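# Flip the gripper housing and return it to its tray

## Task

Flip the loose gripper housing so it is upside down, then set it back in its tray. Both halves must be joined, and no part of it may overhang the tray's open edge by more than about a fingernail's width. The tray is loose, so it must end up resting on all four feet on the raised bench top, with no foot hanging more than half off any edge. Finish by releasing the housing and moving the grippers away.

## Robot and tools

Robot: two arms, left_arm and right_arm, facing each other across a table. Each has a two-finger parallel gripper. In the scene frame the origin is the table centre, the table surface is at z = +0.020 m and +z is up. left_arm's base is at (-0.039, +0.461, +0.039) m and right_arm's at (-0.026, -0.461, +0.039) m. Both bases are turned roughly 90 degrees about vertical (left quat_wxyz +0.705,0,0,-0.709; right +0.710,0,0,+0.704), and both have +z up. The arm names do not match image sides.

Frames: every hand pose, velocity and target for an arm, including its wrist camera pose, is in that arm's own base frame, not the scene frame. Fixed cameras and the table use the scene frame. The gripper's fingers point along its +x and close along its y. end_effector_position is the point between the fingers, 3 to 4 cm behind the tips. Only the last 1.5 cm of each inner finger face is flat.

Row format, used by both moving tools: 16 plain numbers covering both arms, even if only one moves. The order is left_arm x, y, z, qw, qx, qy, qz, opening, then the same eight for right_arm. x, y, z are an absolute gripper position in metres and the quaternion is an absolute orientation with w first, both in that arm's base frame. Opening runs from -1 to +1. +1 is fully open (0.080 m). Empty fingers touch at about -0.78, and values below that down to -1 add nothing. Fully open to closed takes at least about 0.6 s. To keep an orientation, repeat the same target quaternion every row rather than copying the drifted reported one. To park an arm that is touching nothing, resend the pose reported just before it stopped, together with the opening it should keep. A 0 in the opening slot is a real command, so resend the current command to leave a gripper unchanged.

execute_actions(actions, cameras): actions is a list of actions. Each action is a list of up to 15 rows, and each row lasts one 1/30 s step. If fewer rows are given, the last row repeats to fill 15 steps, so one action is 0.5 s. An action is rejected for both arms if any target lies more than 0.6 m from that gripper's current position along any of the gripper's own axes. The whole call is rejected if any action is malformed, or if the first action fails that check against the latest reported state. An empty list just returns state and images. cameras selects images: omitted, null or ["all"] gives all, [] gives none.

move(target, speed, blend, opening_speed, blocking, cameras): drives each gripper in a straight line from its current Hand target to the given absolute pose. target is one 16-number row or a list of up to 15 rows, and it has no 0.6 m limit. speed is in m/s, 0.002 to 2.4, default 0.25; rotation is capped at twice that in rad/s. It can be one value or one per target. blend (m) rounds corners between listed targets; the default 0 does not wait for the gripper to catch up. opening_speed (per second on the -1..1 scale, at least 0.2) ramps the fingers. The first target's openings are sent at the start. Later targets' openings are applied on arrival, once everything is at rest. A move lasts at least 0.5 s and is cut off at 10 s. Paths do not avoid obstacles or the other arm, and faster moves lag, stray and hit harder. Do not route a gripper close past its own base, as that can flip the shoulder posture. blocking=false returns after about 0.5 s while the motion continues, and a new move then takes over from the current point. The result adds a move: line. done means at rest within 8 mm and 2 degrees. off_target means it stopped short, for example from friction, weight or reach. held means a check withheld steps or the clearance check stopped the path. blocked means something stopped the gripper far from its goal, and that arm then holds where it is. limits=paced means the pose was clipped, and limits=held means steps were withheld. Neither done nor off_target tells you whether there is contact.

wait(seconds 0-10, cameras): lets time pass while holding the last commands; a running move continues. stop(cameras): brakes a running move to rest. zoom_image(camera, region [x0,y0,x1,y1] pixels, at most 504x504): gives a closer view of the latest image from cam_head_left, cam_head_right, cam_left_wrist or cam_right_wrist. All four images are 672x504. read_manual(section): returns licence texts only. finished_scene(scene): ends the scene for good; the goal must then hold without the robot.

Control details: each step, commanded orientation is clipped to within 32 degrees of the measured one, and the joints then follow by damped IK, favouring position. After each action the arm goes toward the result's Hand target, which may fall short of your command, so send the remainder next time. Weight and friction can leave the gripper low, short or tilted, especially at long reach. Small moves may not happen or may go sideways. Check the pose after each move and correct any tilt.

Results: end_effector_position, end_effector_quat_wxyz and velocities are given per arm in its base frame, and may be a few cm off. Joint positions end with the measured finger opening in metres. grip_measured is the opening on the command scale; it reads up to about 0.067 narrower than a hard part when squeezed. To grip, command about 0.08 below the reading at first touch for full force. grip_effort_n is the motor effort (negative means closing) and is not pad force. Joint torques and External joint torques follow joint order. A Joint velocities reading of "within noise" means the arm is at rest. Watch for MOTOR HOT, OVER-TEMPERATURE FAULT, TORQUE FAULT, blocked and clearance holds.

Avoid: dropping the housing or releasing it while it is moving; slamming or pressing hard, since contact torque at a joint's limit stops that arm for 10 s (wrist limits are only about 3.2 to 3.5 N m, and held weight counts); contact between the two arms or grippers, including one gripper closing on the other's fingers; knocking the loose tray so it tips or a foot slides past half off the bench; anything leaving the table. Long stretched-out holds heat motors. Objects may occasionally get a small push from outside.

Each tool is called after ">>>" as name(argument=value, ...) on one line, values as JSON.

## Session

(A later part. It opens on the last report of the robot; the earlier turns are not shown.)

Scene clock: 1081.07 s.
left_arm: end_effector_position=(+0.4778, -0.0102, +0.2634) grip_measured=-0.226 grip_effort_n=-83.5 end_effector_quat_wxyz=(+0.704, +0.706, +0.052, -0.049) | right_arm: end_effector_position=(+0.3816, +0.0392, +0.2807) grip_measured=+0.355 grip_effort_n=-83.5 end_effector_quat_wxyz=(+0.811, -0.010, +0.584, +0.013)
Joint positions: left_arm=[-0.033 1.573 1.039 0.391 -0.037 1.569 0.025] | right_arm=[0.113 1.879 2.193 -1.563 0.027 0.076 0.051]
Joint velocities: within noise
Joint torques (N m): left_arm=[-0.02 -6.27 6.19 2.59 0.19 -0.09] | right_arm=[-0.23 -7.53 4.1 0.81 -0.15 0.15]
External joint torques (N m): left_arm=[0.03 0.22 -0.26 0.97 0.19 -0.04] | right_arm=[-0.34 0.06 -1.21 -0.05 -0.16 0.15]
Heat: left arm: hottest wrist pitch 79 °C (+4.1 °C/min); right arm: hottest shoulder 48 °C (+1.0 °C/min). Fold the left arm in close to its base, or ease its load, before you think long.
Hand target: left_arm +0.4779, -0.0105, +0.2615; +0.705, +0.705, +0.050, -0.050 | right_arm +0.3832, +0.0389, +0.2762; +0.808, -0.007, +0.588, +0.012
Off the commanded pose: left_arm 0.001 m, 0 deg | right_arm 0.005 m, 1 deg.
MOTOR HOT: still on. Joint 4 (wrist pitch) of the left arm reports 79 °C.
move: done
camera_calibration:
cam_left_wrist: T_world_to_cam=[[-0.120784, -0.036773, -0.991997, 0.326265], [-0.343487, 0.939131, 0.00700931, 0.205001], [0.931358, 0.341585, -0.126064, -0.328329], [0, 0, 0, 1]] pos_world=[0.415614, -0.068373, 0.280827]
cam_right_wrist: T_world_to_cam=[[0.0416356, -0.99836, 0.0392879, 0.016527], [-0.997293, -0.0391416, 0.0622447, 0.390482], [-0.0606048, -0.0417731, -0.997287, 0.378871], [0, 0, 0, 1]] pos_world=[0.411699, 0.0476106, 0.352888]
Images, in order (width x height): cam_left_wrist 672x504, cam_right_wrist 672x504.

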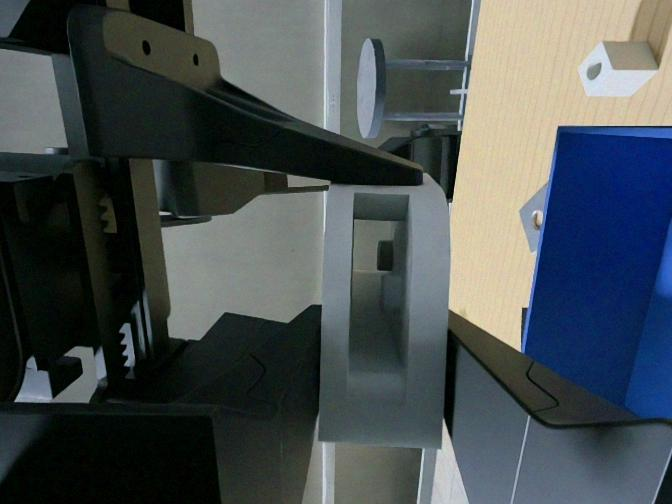

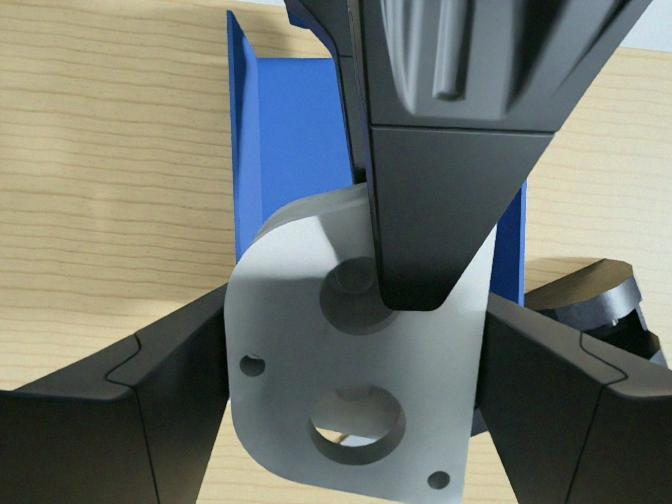

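>>> move(target=[[0.478,-0.0105,0.262,0.7054,0.7054,0.0494,-0.0494,0.3,0.3835,0.0385,0.2765,0.809,-0.0077,0.588,0.0106,0.28],[0.42,-0.0105,0.272,0.7054,0.7054,0.0494,-0.0494,0.3,0.3835,0.0385,0.2765,0.809,-0.0077,0.588,0.0106,0.28],[0.25,0.03,0.27,0.9455,0,0.3256,0,0.3,0.3835,0.0385,0.2765,0.809,-0.0077,0.588,0.0106,0.28]], speed=[0.06,0.08,0.3], opening_speed=0.6)

>>> zoom_image(camera="cam_left_wrist", region=[200, 50, 500, 350])

Scene clock: 1099.20 s.
left_arm: end_effector_position=(+0.2502, +0.0290, +0.2634) grip_measured=+0.296 grip_effort_n=13.3 end_effector_quat_wxyz=(+0.942, -0.005, +0.336, -0.001) | right_arm: end_effector_position=(+0.3820, +0.0388, +0.2808) grip_measured=+0.355 grip_effort_n=-83.5 end_effector_quat_wxyz=(+0.812, -0.011, +0.584, +0.011)
Joint positions: left_arm=[0.219 0.878 1.025 -0.844 0.173 0.13 0.048] | right_arm=[0.113 1.879 2.193 -1.562 0.03 0.076 0.051]
Joint velocities: within noise
Joint torques (N m): left_arm=[0.18 -1.97 8.72 1.13 0.27 -0.02] | right_arm=[-0.23 -7.49 4.24 0.73 -0.04 0.13]
External joint torques (N m): left_arm=[0.22 -0.46 2.68 -0.27 0.18 -0.02] | right_arm=[-0.42 0.14 -1.09 -0.12 -0.04 0.13]
Heat: left arm: hottest wrist pitch 80 °C (+7.1 °C/min); right arm: hottest shoulder 50 °C (+3.0 °C/min). Fold the left arm in close to its base, or ease its load, before you think long. Fold the right arm in close to its base, or ease its load, before you think long.
Hand target: left_arm +0.2493, +0.0286, +0.2721; +0.946, -0.005, +0.325, -0.001 | right_arm +0.3835, +0.0380, +0.2766; +0.809, -0.009, +0.588, +0.009
Off the commanded pose: left_arm 0.007 m, 1 deg | right_arm 0.005 m, 1 deg.
MOTOR HOT: joint 2 (shoulder) of the right arm reports 50 °C; the controller stops that arm at 95 °C. To cool a motor, set the load down, stop pushing, or move to a pose that needs little force.
MOTOR HOT: still on. Joint 4 (wrist pitch) of the left arm reports 80 °C.
move: done
camera_calibration:
cam_left_wrist: T_world_to_cam=[[0.0444427, -0.998638, 0.0273436, 0.0183301], [-0.855565, -0.0521783, -0.515059, 0.384303], [0.515784, -0.000503573, -0.856718, 0.176622], [0, 0, 0, 1]] pos_world=[0.236883, 0.0384464, 0.348753]
cam_right_wrist: T_world_to_cam=[[0.0405381, -0.998289, 0.04213, 0.0156579], [-0.997445, -0.0379498, 0.0605194, 0.391379], [-0.058817, -0.0444757, -0.997278, 0.378363], [0, 0, 0, 1]] pos_world=[0.411999, 0.0473118, 0.352987]

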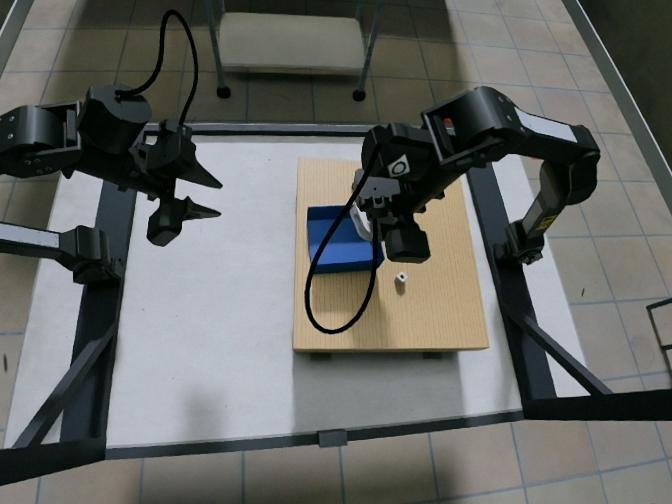

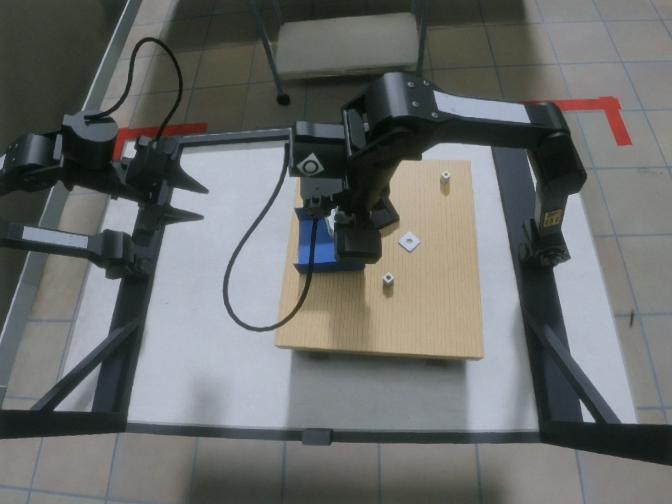

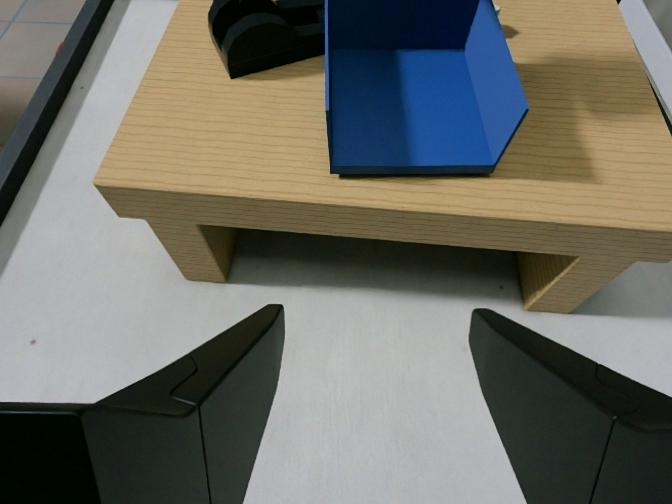

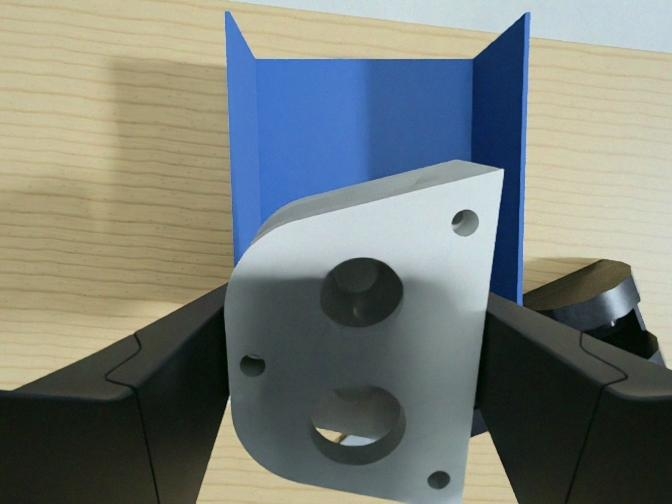

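Scaled by 1.680 from the camera's 672x504 image, which has a finer 960x720 frame.

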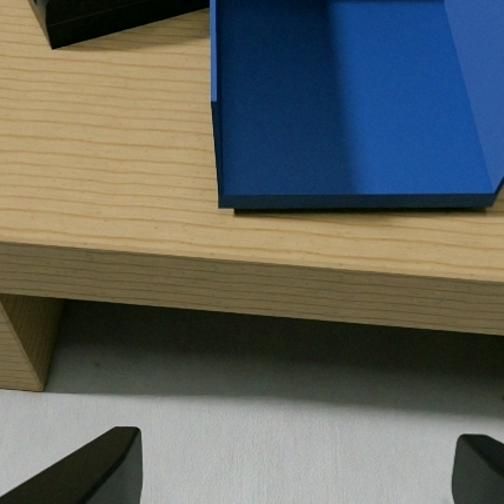

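>>> move(target=[[0.22,0.05,0.25,0.819,0,0.574,0,0.3,0.42,0.024,0.262,0.785,-0.0162,0.6193,0.0205,0.28],[0.22,0.05,0.25,0.819,0,0.574,0,0.3,0.4244,0.0231,0.24,0.7636,-0.0169,0.6451,0.02,0.28]], speed=[0.15,0.08])

Scene clock: 1136.10 s.
left_arm: end_effector_position=(+0.2185, +0.0481, +0.2472) grip_measured=+0.296 grip_effort_n=12.8 end_effector_quat_wxyz=(+0.817, -0.003, +0.577, -0.003) | right_arm: end_effector_position=(+0.4238, +0.0230, +0.2443) grip_measured=+0.355 grip_effort_n=-83.5 end_effector_quat_wxyz=(+0.792, -0.017, +0.610, +0.019)
Joint positions: left_arm=[0.285 1.197 1.381 -1.429 0.101 0.268 0.048] | right_arm=[0.056 2.073 2.329 -1.569 0.005 0.004 0.051]
Joint velocities: within noise
Joint torques (N m): left_arm=[0.2 -2.25 7.82 0.5 -0.13 0.12] | right_arm=[-0.29 -8.64 4.66 0.03 -0.27 -0.09]
External joint torques (N m): left_arm=[0.25 0.54 2.43 -0.31 -0.21 0.12] | right_arm=[-0.46 0.23 -0.68 -0.75 -0.27 -0.09]
Heat: left arm: hottest wrist pitch 70 °C (-7.1 °C/min); right arm: hottest shoulder 51 °C (+4.1 °C/min). Fold the left arm in close to its base, or ease its load, before you think long. Fold the right arm in close to its base, or ease its load, before you think long.
Hand target: left_arm +0.2195, +0.0500, +0.2515; +0.819, +0.001, +0.573, +0.001 | right_arm +0.4237, +0.0225, +0.2391; +0.786, -0.015, +0.617, +0.021
Off the commanded pose: left_arm 0.004 m, 1 deg | right_arm 0.004 m, 5 deg.
MOTOR HOT: still on. Joint 4 (wrist pitch) of the left arm reports 70 °C.
MOTOR HOT: still on. Joint 2 (shoulder) of the right arm reports 51 °C.
joint sent to its limit (right arm) — joint 4 (wrist pitch), lower limit. The joint targets are off in orientation, not in position.
move: off_target (right_arm)
camera_calibration:
cam_left_wrist: T_world_to_cam=[[0.0431865, -0.999067, 0.000272171, 0.0462308], [-0.999061, -0.0431853, 0.00347087, 0.252601], [-0.00345588, -0.00042181, -0.999994, 0.327933], [0, 0, 0, 1]] pos_world=[0.2515, 0.0572346, 0.327042]
cam_right_wrist: T_world_to_cam=[[0.0626136, -0.997177, 0.0414389, -0.00938714], [-0.990404, -0.0569555, 0.125921, 0.416189], [-0.123205, -0.0489256, -0.991174, 0.369617], [0, 0, 0, 1]] pos_world=[0.458322, 0.0324274, 0.314337]

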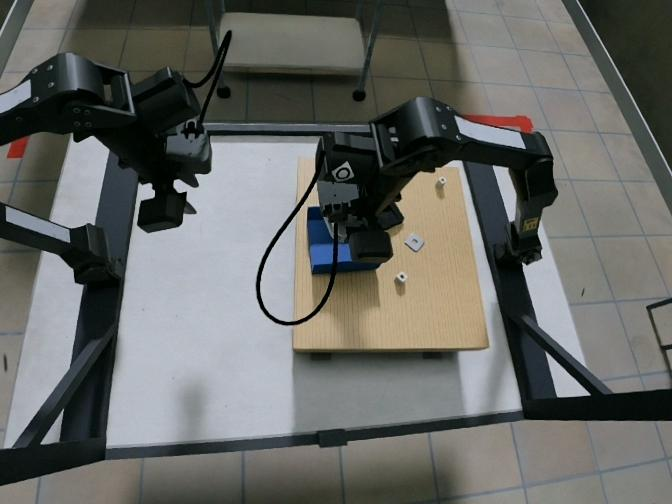

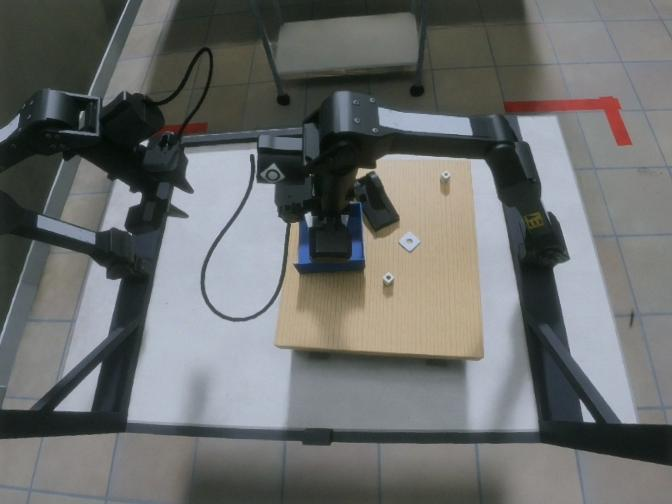

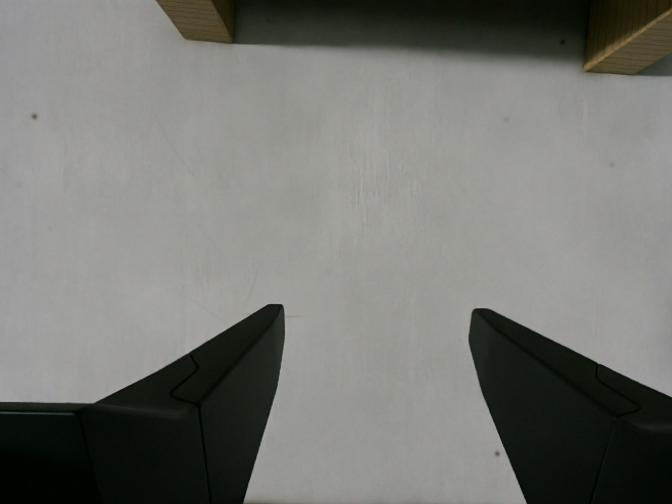

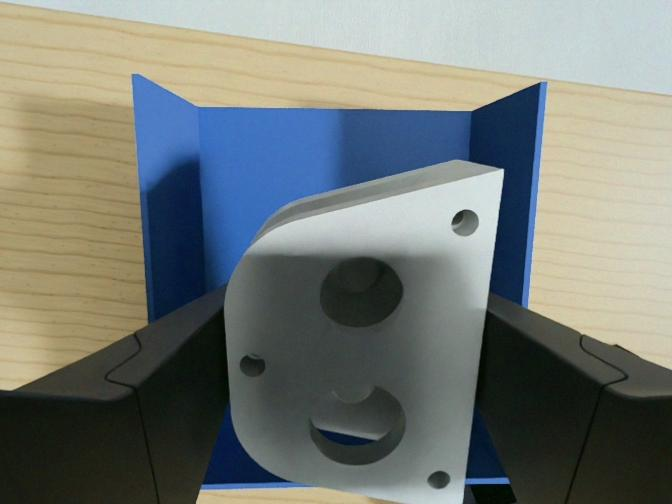

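>>> move(target=[[0.22,0.05,0.25,0.819,0,0.574,0,0.3,0.423,0.0235,0.205,0.7636,-0.0206,0.6451,0.0245,0.28],[0.22,0.05,0.25,0.819,0,0.574,0,0.3,0.423,0.0235,0.191,0.7636,-0.0206,0.6451,0.0245,0.28]], speed=[0.06,0.03], cameras=["cam_right_wrist","cam_left_wrist"])

Scene clock: 1156.07 s.
left_arm: end_effector_position=(+0.2185, +0.0481, +0.2472) grip_measured=+0.296 grip_effort_n=12.8 end_effector_quat_wxyz=(+0.817, -0.003, +0.577, -0.003) | right_arm: end_effector_position=(+0.4237, +0.0230, +0.1887) grip_measured=+0.355 grip_effort_n=-83.5 end_effector_quat_wxyz=(+0.761, -0.023, +0.648, +0.022)
Joint positions: left_arm=[0.285 1.197 1.381 -1.429 0.101 0.268 0.048] | right_arm=[0.056 2.073 2.11 -1.448 0.005 -0.007 0.051]
Joint velocities: within noise
Joint torques (N m): left_arm=[0.15 -2.25 7.13 0.84 -0.04 0.13] | right_arm=[-0.07 -11.55 4.38 0.52 -0.28 -0.08]
External joint torques (N m): left_arm=[0.19 0.53 1.76 0.03 -0.12 0.13] | right_arm=[-0.21 -2.41 -1.22 -0.08 -0.26 -0.08]
Heat: left arm: hottest wrist pitch 65 °C (-16.3 °C/min); right arm: hottest shoulder 50 °C (+0.0 °C/min). Fold the left arm in close to its base, or ease its load, before you think long. Fold the right arm in close to its base, or ease its load, before you think long.
Hand target: left_arm +0.2199, +0.0497, +0.2500; +0.819, +0.000, +0.574, +0.000 | right_arm +0.4224, +0.0234, +0.1913; +0.764, -0.021, +0.645, +0.025
Off the commanded pose: left_arm 0.004 m, 1 deg | right_arm 0.002 m, 1 deg.
MOTOR HOT: still on. Joint 4 (wrist pitch) of the left arm reports 65 °C.
MOTOR HOT: still on. Joint 2 (shoulder) of the right arm reports 50 °C.
move: done
camera_calibration:
cam_left_wrist: T_world_to_cam=[[0.0431865, -0.999067, 0.000272171, 0.0462308], [-0.999061, -0.0431853, 0.00347087, 0.252601], [-0.00345588, -0.00042181, -0.999994, 0.327933], [0, 0, 0, 1]] pos_world=[0.2515, 0.0572346, 0.327042]
cam_right_wrist: T_world_to_cam=[[0.0772357, -0.996117, 0.042257, -0.0134601], [-0.972663, -0.0659718, 0.222653, 0.397497], [-0.219001, -0.0582986, -0.973981, 0.352051], [0, 0, 0, 1]] pos_world=[0.46477, 0.0333399, 0.254956]
Images, in order (width x height): cam_left_wrist 672x504, cam_right_wrist 672x504.

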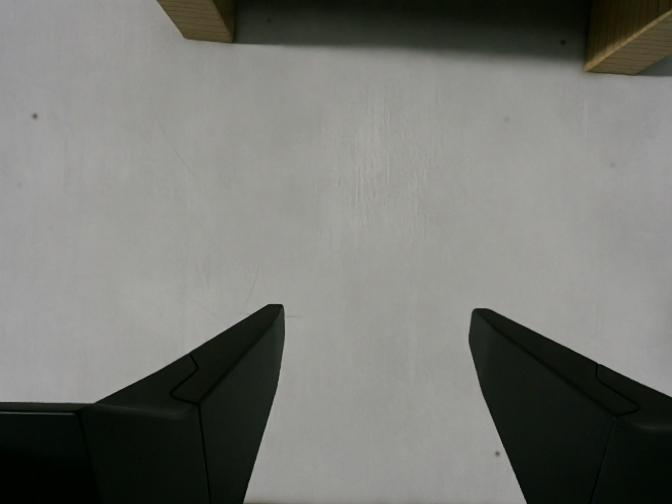

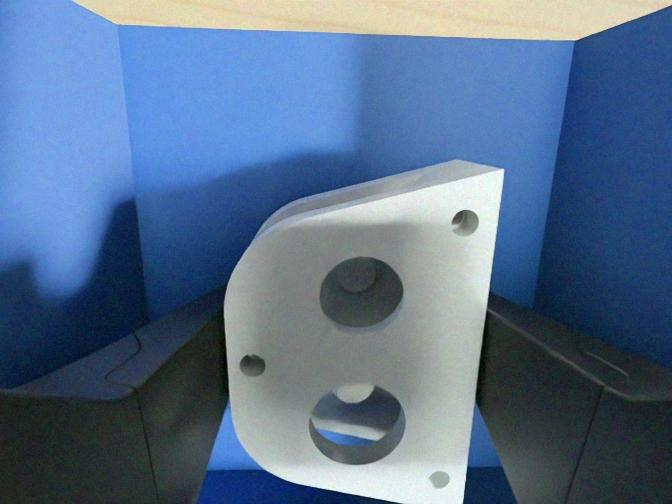

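>>> move(target=[[0.28,-0.0,0.18,0.9962,0,0.0872,0,0.3,0.423,0.0235,0.191,0.7636,-0.0206,0.6451,0.0245,0.28]], speed=[0.3], cameras=["cam_left_wrist"])

>>> zoom_image(camera="cam_left_wrist", region=[180, 100, 520, 400])

Scene clock: 1165.30 s.
left_arm: end_effector_position=(+0.2809, -0.0008, +0.1799) grip_measured=+0.296 grip_effort_n=13.3 end_effector_quat_wxyz=(+0.996, -0.001, +0.088, -0.006) | right_arm: end_effector_position=(+0.4237, +0.0230, +0.1887) grip_measured=+0.355 grip_effort_n=-83.5 end_effector_quat_wxyz=(+0.761, -0.023, +0.648, +0.022)
Joint positions: left_arm=[0.007 0.716 0.242 0.297 0.019 0.001 0.048] | right_arm=[0.056 2.073 2.11 -1.448 0.005 -0.007 0.051]
Joint velocities: within noise
Joint torques (N m): left_arm=[-0.18 -0.57 6.12 2.56 -0.18 -0.04] | right_arm=[-0.06 -11.13 4.82 0.44 -0.27 -0.05]
External joint torques (N m): left_arm=[-0.14 0.52 -0.37 0.95 -0.2 -0.04] | right_arm=[-0.19 -1.76 -0.91 -0.17 -0.27 -0.05]
Heat: left arm: hottest wrist pitch 66 °C (-11.1 °C/min); right arm: hottest shoulder 51 °C (+1.0 °C/min). Fold the left arm in close to its base, or ease its load, before you think long. Fold the right arm in close to its base, or ease its load, before you think long.
Hand target: left_arm +0.2806, -0.0005, +0.1776; +0.996, -0.001, +0.088, -0.004 | right_arm +0.4230, +0.0235, +0.1910; +0.763, -0.021, +0.645, +0.024
Off the commanded pose: left_arm 0.001 m, 1 deg | right_arm 0.002 m, 1 deg.
MOTOR HOT: still on. Joint 4 (wrist pitch) of the left arm reports 66 °C.
MOTOR HOT: still on. Joint 2 (shoulder) of the right arm reports 51 °C.
move: done
camera_calibration:
cam_left_wrist: T_world_to_cam=[[0.0168572, -0.999162, 0.0372882, -0.00456447], [-0.497741, -0.04073, -0.866369, 0.328664], [0.867162, -0.00395529, -0.498011, -0.0740264], [0, 0, 0, 1]] pos_world=[0.227859, 0.00853303, 0.248049]
Images, in order (width x height): cam_left_wrist 672x504.

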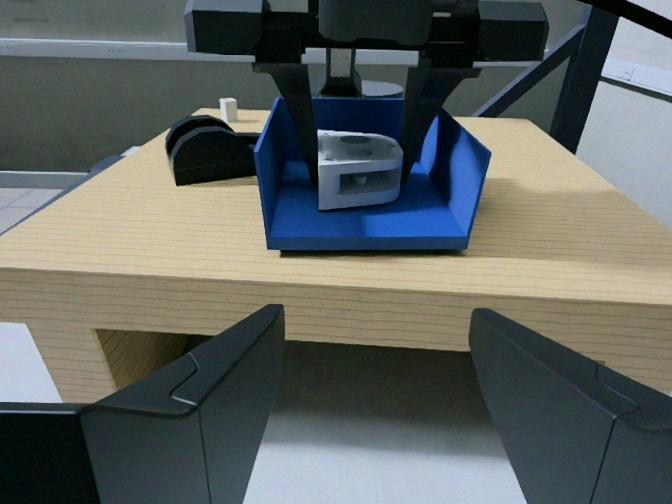

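Scaled by 1.482 from the camera's 672x504 image, which has a finer 960x720 frame.

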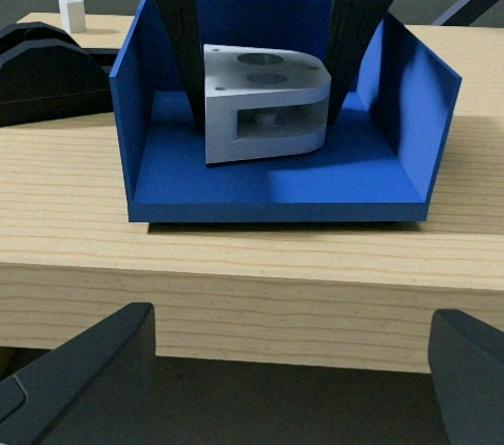

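>>> move(target=[[0.28,-0.0,0.18,0.9962,0,0.0872,0,0.3,0.423,0.0235,0.1865,0.7636,-0.0206,0.6451,0.0245,0.28]], speed=[0.02], cameras=["cam_left_wrist"])

>>> zoom_image(camera="cam_left_wrist", region=[260, 90, 500, 270])

Scene clock: 1173.37 s.
left_arm: end_effector_position=(+0.2808, -0.0005, +0.1802) grip_measured=+0.296 grip_effort_n=12.8 end_effector_quat_wxyz=(+0.996, +0.000, +0.088, -0.003) | right_arm: end_effector_position=(+0.4242, +0.0230, +0.1880) grip_measured=+0.355 grip_effort_n=-83.5 end_effector_quat_wxyz=(+0.764, -0.022, +0.644, +0.022)
Joint positions: left_arm=[0.002 0.714 0.242 0.297 0.008 0.001 0.048] | right_arm=[0.056 2.063 2.092 -1.43 0.005 -0.007 0.051]
Joint velocities: within noise
Joint torques (N m): left_arm=[-0.23 -1.59 6.79 1.58 -0.19 -0.01] | right_arm=[-0.06 -10.84 3.92 0.71 -0.27 -0.05]
External joint torques (N m): left_arm=[-0.23 -0.47 0.25 -0.04 -0.19 -0.01] | right_arm=[-0.17 -1.65 -1.77 0.08 -0.26 -0.05]
Heat: left arm: hottest wrist pitch 71 °C (-4.0 °C/min); right arm: hottest shoulder 52 °C (+2.0 °C/min). Heating fast: the left arm's wrist pitch motor: a push or a pull is the cause, and it goes on while you think. Ease it with your next call, before anything else. Fold the right arm in close to its base, or ease its load, before you think long.
Hand target: left_arm +0.2799, -0.0003, +0.1804; +0.996, +0.000, +0.086, -0.001 | right_arm +0.4231, +0.0235, +0.1870; +0.764, -0.021, +0.644, +0.024
Off the commanded pose: left_arm 0.001 m, 0 deg | right_arm 0.002 m, 0 deg.
MOTOR HOT: still on. Joint 4 (wrist pitch) of the left arm reports 71 °C.
MOTOR HOT: still on. Joint 2 (shoulder) of the right arm reports 52 °C.
move: done
camera_calibration:
cam_left_wrist: T_world_to_cam=[[0.0228133, -0.999109, 0.0355091, -0.00568884], [-0.496194, -0.0421505, -0.867188, 0.328716], [0.867912, 0.00216405, -0.496713, -0.0741103], [0, 0, 0, 1]] pos_world=[0.227558, 0.00833214, 0.248449]
Images, in order (width x height): cam_left_wrist 672x504.

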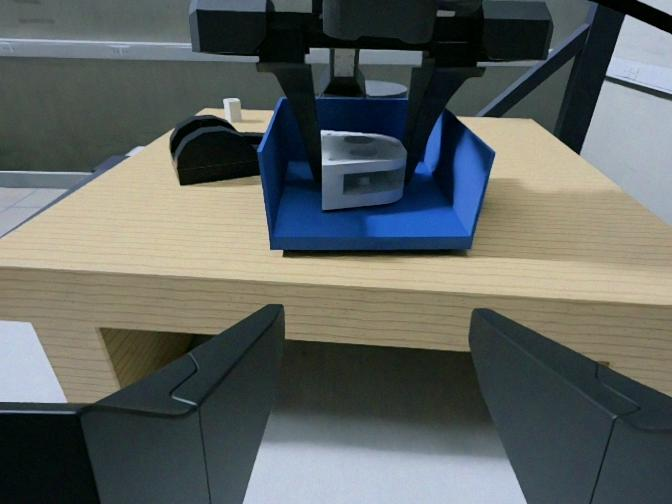

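Scaled by 2.100 from the camera's 672x504 image, which has a finer 960x720 frame.

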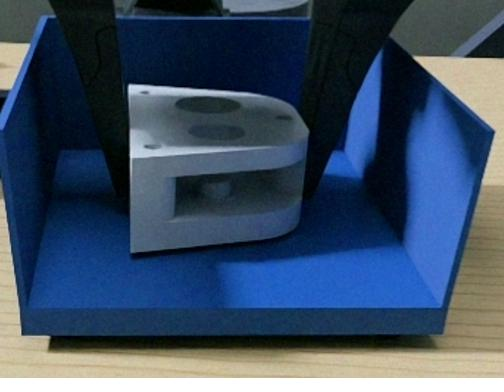

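>>> move(target=[[0.22,0.05,0.25,0.819,0,0.574,0,0.3,0.423,0.0235,0.182,0.7636,-0.0206,0.6451,0.0245,0.28]], speed=[0.1], cameras=["cam_right_wrist"])

Scene clock: 1185.63 s.
left_arm: end_effector_position=(+0.2183, +0.0492, +0.2472) grip_measured=+0.296 grip_effort_n=12.8 end_effector_quat_wxyz=(+0.816, -0.006, +0.578, +0.002) | right_arm: end_effector_position=(+0.4238, +0.0230, +0.1868) grip_measured=+0.355 grip_effort_n=-83.5 end_effector_quat_wxyz=(+0.767, -0.022, +0.641, +0.022)
Joint positions: left_arm=[0.288 1.199 1.383 -1.43 0.098 0.261 0.048] | right_arm=[0.056 2.051 2.067 -1.41 0.005 -0.007 0.051]
Joint velocities: within noise
Joint torques (N m): left_arm=[0.16 -2.27 7.8 0.5 -0.13 0.13] | right_arm=[-0.06 -9.83 3.57 0.74 -0.27 -0.05]
External joint torques (N m): left_arm=[0.2 0.59 2.4 -0.3 -0.2 0.13] | right_arm=[-0.18 -0.65 -2.13 0.13 -0.26 -0.05]
Heat: left arm: hottest wrist pitch 70 °C (-2.0 °C/min); right arm: hottest shoulder 56 °C (+5.0 °C/min). Fold the left arm in close to its base, or ease its load, before you think long. Fold the right arm in close to its base, or ease its load, before you think long.
Hand target: left_arm +0.2193, +0.0511, +0.2515; +0.819, -0.002, +0.574, +0.005 | right_arm +0.4228, +0.0235, +0.1816; +0.763, -0.021, +0.646, +0.024
Off the commanded pose: left_arm 0.003 m, 1 deg | right_arm 0.005 m, 1 deg.
MOTOR HOT: still on. Joint 4 (wrist pitch) of the left arm reports 70 °C.
MOTOR HOT: still on. Joint 2 (shoulder) of the right arm reports 56 °C.
move: done
camera_calibration:
cam_right_wrist: T_world_to_cam=[[0.0765231, -0.996156, 0.0426356, -0.0131922], [-0.97629, -0.0661757, 0.206104, 0.402682], [-0.20249, -0.0573964, -0.977601, 0.343803], [0, 0, 0, 1]] pos_world=[0.46376, 0.0332393, 0.25367]
Images, in order (width x height): cam_right_wrist 672x504.

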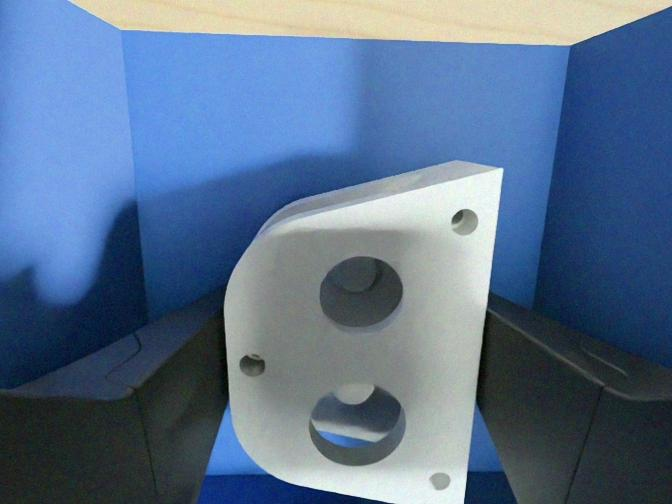

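>>> move(target=[[0.22,0.05,0.25,0.819,0,0.574,0,0.3,0.423,0.0235,0.178,0.7636,-0.0206,0.6451,0.0245,0.28]], speed=[0.02], cameras=["cam_right_wrist"])

Scene clock: 1195.03 s.
left_arm: end_effector_position=(+0.2181, +0.0492, +0.2475) grip_measured=+0.296 grip_effort_n=12.8 end_effector_quat_wxyz=(+0.816, -0.002, +0.578, -0.001) | right_arm: end_effector_position=(+0.4238, +0.0230, +0.1862) grip_measured=+0.355 grip_effort_n=-83.5 end_effector_quat_wxyz=(+0.770, -0.022, +0.638, +0.022)
Joint positions: left_arm=[0.288 1.199 1.384 -1.432 0.098 0.27 0.048] | right_arm=[0.056 2.04 2.047 -1.391 0.005 -0.007 0.051]
Joint velocities: within noise
Joint torques (N m): left_arm=[0.03 -2.31 6.97 0.97 0.05 0.13] | right_arm=[-0.07 -9.19 3.36 0.8 -0.28 -0.05]
External joint torques (N m): left_arm=[0.07 0.55 1.57 0.17 -0.02 0.13] | right_arm=[-0.13 -0.06 -2.4 0.14 -0.28 -0.05]
Heat: left arm: hottest wrist pitch 67 °C (-3.0 °C/min); right arm: hottest shoulder 55 °C (+4.1 °C/min). Fold the left arm in close to its base, or ease its load, before you think long. Fold the right arm in close to its base, or ease its load, before you think long.
Hand target: left_arm +0.2198, +0.0499, +0.2502; +0.819, +0.000, +0.574, +0.000 | right_arm +0.4229, +0.0235, +0.1784; +0.764, -0.021, +0.645, +0.025
Off the commanded pose: left_arm 0.003 m, 1 deg | right_arm 0.008 m, 1 deg.
MOTOR HOT: still on. Joint 4 (wrist pitch) of the left arm reports 67 °C.
MOTOR HOT: still on. Joint 2 (shoulder) of the right arm reports 55 °C.
move: done
camera_calibration:
cam_right_wrist: T_world_to_cam=[[0.0761253, -0.996178, 0.0428319, -0.0130028], [-0.978142, -0.0662727, 0.197096, 0.405275], [-0.193504, -0.0568996, -0.979448, 0.339782], [0, 0, 0, 1]] pos_world=[0.463155, 0.033239, 0.253478]
Images, in order (width x height): cam_right_wrist 672x504.

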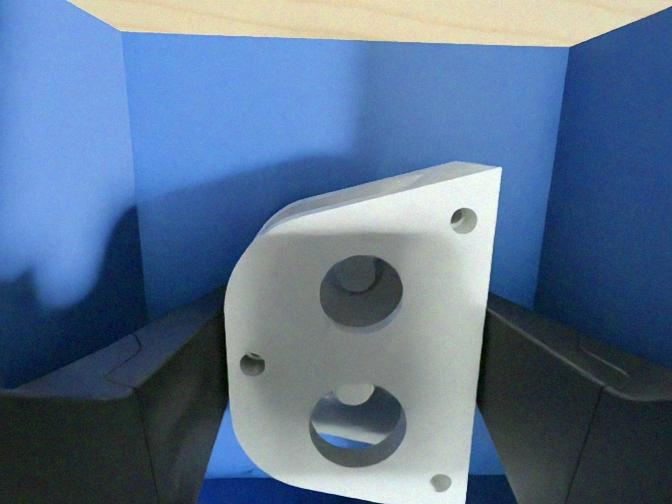

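>>> move(target=[[0.22,0.05,0.25,0.819,0,0.574,0,0.3,0.423,0.0235,0.183,0.7636,-0.0206,0.6451,0.0245,0.6]], speed=[0.03], opening_speed=0.25, cameras=["cam_right_wrist"])

Scene clock: 1203.17 s.
left_arm: end_effector_position=(+0.2181, +0.0492, +0.2475) grip_measured=+0.296 grip_effort_n=13.3 end_effector_quat_wxyz=(+0.816, -0.002, +0.578, -0.001) | right_arm: end_effector_position=(+0.4218, +0.0231, +0.1845) grip_measured=+0.596 grip_effort_n=19.3 end_effector_quat_wxyz=(+0.765, -0.022, +0.643, +0.022)
Joint positions: left_arm=[0.288 1.199 1.384 -1.432 0.098 0.27 0.048] | right_arm=[0.056 2.043 2.047 -1.402 0.004 -0.007 0.062]
Joint velocities: within noise
Joint torques (N m): left_arm=[0 -2.34 6.83 1.06 0.04 0.08] | right_arm=[-0.07 -8.76 6.02 0 -0.24 -0.05]
External joint torques (N m): left_arm=[0.02 0.47 1.46 0.25 -0.03 0.08] | right_arm=[-0.23 0.37 0.28 -0.63 -0.22 -0.05]
Heat: left arm: hottest wrist pitch 66 °C (-2.0 °C/min); right arm: hottest shoulder 56 °C (+6.1 °C/min). Fold the left arm in close to its base, or ease its load, before you think long. Fold the right arm in close to its base, or ease its load, before you think long.
Hand target: left_arm +0.2200, +0.0500, +0.2500; +0.819, +0.000, +0.574, +0.000 | right_arm +0.4228, +0.0236, +0.1823; +0.763, -0.020, +0.646, +0.025
Off the commanded pose: left_arm 0.003 m, 1 deg | right_arm 0.002 m, 0 deg.
MOTOR HOT: still on. Joint 4 (wrist pitch) of the left arm reports 66 °C.
MOTOR HOT: still on. Joint 2 (shoulder) of the right arm reports 56 °C.
move: done
camera_calibration:
cam_right_wrist: T_world_to_cam=[[0.0769552, -0.996191, 0.0409996, -0.0126482], [-0.975292, -0.0666723, 0.21062, 0.399947], [-0.207084, -0.0561949, -0.976708, 0.342975], [0, 0, 0, 1]] pos_world=[0.462063, 0.0333388, 0.251268]
Images, in order (width x height): cam_right_wrist 672x504.

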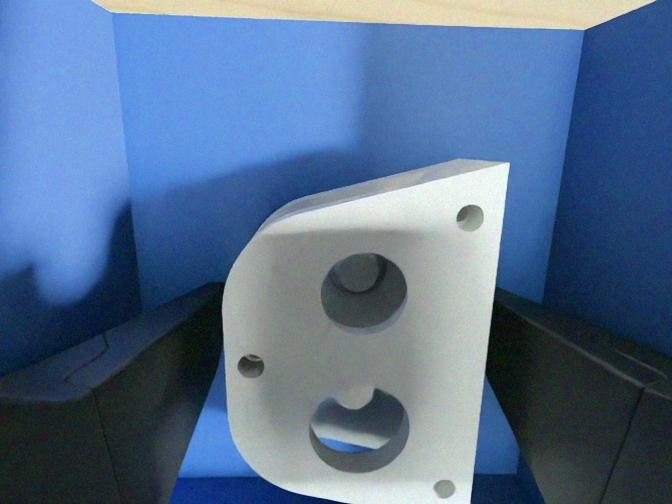

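>>> move(target=[[0.22,0.05,0.25,0.819,0,0.574,0,0.3,0.4215,0.025,0.187,0.7636,-0.0206,0.6451,0.0245,0.64],[0.22,0.05,0.25,0.819,0,0.574,0,0.3,0.4115,0.0245,0.245,0.775,-0.0206,0.632,0.0245,0.64],[0.28,-0.01,0.19,0.9763,0,0.2164,0,0.3,0.30,0.01,0.34,0.866,0,0.5,0,0.64]], speed=[0.04,0.06,0.25])

>>> zoom_image(camera="cam_left_wrist", region=[220, 60, 520, 300])

>>> zoom_image(camera="cam_right_wrist", region=[180, 0, 420, 220])

Scene clock: 1216.87 s.
left_arm: end_effector_position=(+0.2812, -0.0114, +0.1888) grip_measured=+0.296 grip_effort_n=12.8 end_effector_quat_wxyz=(+0.976, -0.001, +0.220, -0.006) | right_arm: end_effector_position=(+0.3027, +0.0130, +0.3411) grip_measured=+0.636 grip_effort_n=19.3 end_effector_quat_wxyz=(+0.866, -0.002, +0.500, +0.005)
Joint positions: left_arm=[-0.065 0.78 0.513 -0.177 -0.046 -0.026 0.048] | right_arm=[0.053 1.502 1.966 -1.512 0.021 0.038 0.064]
Joint velocities: within noise
Joint torques (N m): left_arm=[-0.2 -2.05 6.17 2.48 -0.18 -0.03] | right_arm=[-0.35 -5.79 3.99 0.95 0.19 0.16]
External joint torques (N m): left_arm=[-0.18 -0.52 -0.48 0.89 -0.18 -0.03] | right_arm=[-0.44 -1.24 -1.11 -0.18 0.19 0.16]
Heat: left arm: hottest wrist pitch 66 °C (+1.0 °C/min); right arm: hottest shoulder 56 °C (+6.0 °C/min). Fold the left arm in close to its base, or ease its load, before you think long. Fold the right arm in close to its base, or ease its load, before you think long.
Hand target: left_arm +0.2807, -0.0111, +0.1888; +0.977, -0.001, +0.215, -0.005 | right_arm +0.3017, +0.0109, +0.3408; +0.866, +0.000, +0.499, -0.001
Off the commanded pose: left_arm 0.002 m, 1 deg | right_arm 0.004 m, 1 deg.
MOTOR HOT: still on. Joint 4 (wrist pitch) of the left arm reports 66 °C.
MOTOR HOT: still on. Joint 2 (shoulder) of the right arm reports 56 °C.
move: done
camera_calibration:
cam_left_wrist: T_world_to_cam=[[0.0242994, -0.999235, 0.030644, -0.0163259], [-0.708348, -0.0388399, -0.704794, 0.364924], [0.705445, -0.00458057, -0.70875, 0.0154298], [0, 0, 0, 1]] pos_world=[0.248005, -0.00206915, 0.268633]
cam_right_wrist: T_world_to_cam=[[0.0116824, -0.999202, 0.0381998, 0.000700049], [-0.990352, -0.0168375, -0.137548, 0.372715], [0.138081, -0.0362243, -0.989758, 0.370376], [0, 0, 0, 1]] pos_world=[0.317969, 0.0203917, 0.417822]

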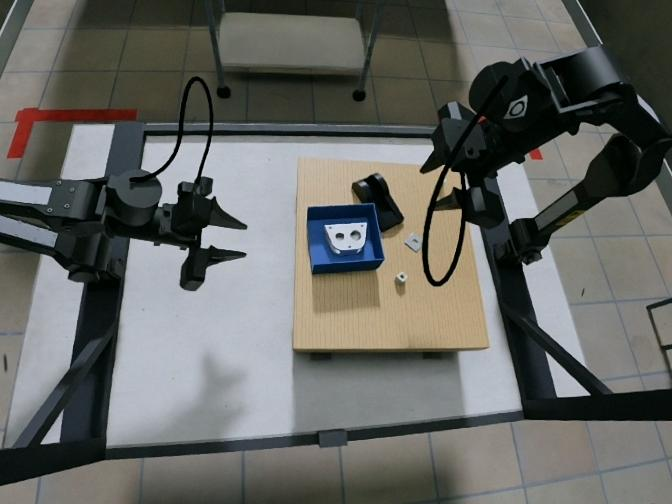

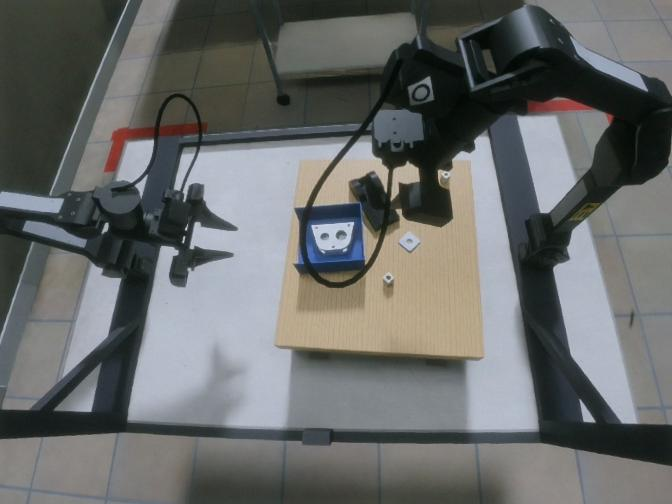

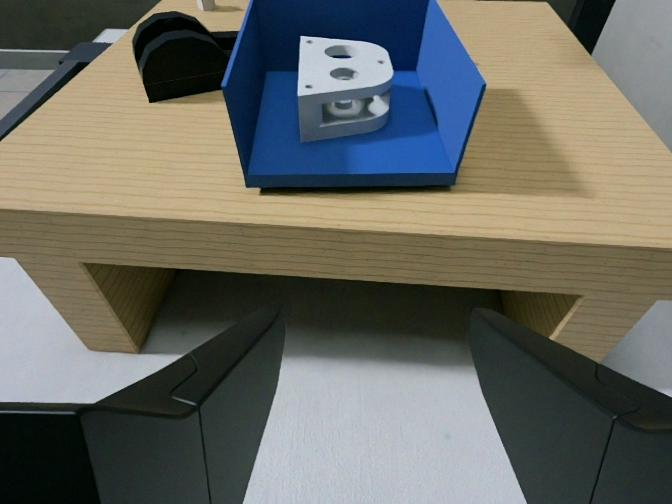

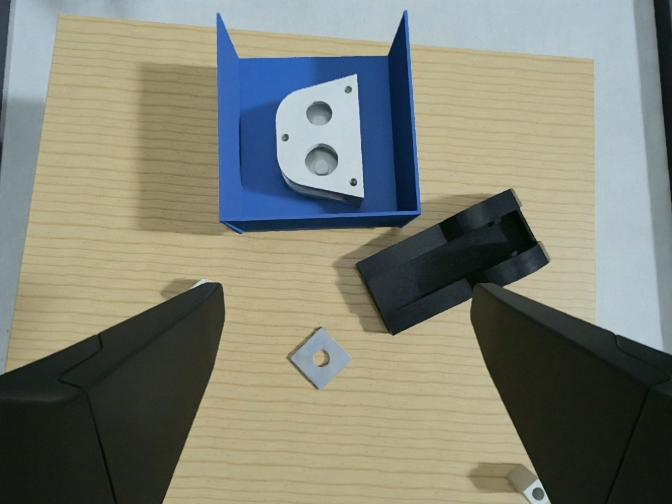

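Scaled by 1.680 from the camera's 672x504 image, which has a finer 960x720 frame.

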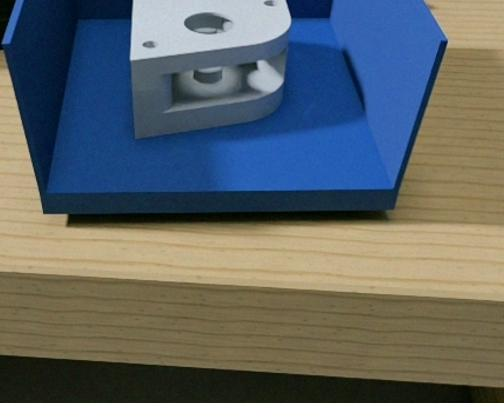

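Scaled by 2.100 from the camera's 672x504 image, which has a finer 960x720 frame.

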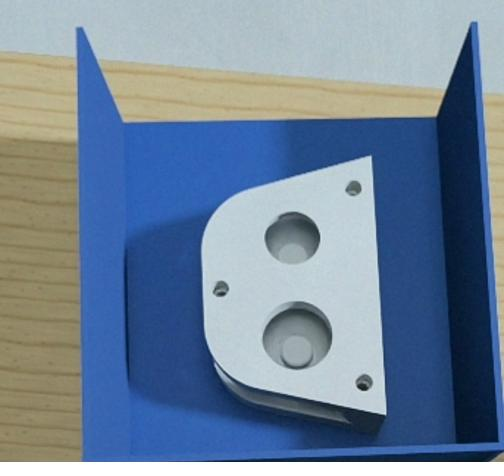

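>>> finished_scene(scene=1)

The scene is finished: the task was done.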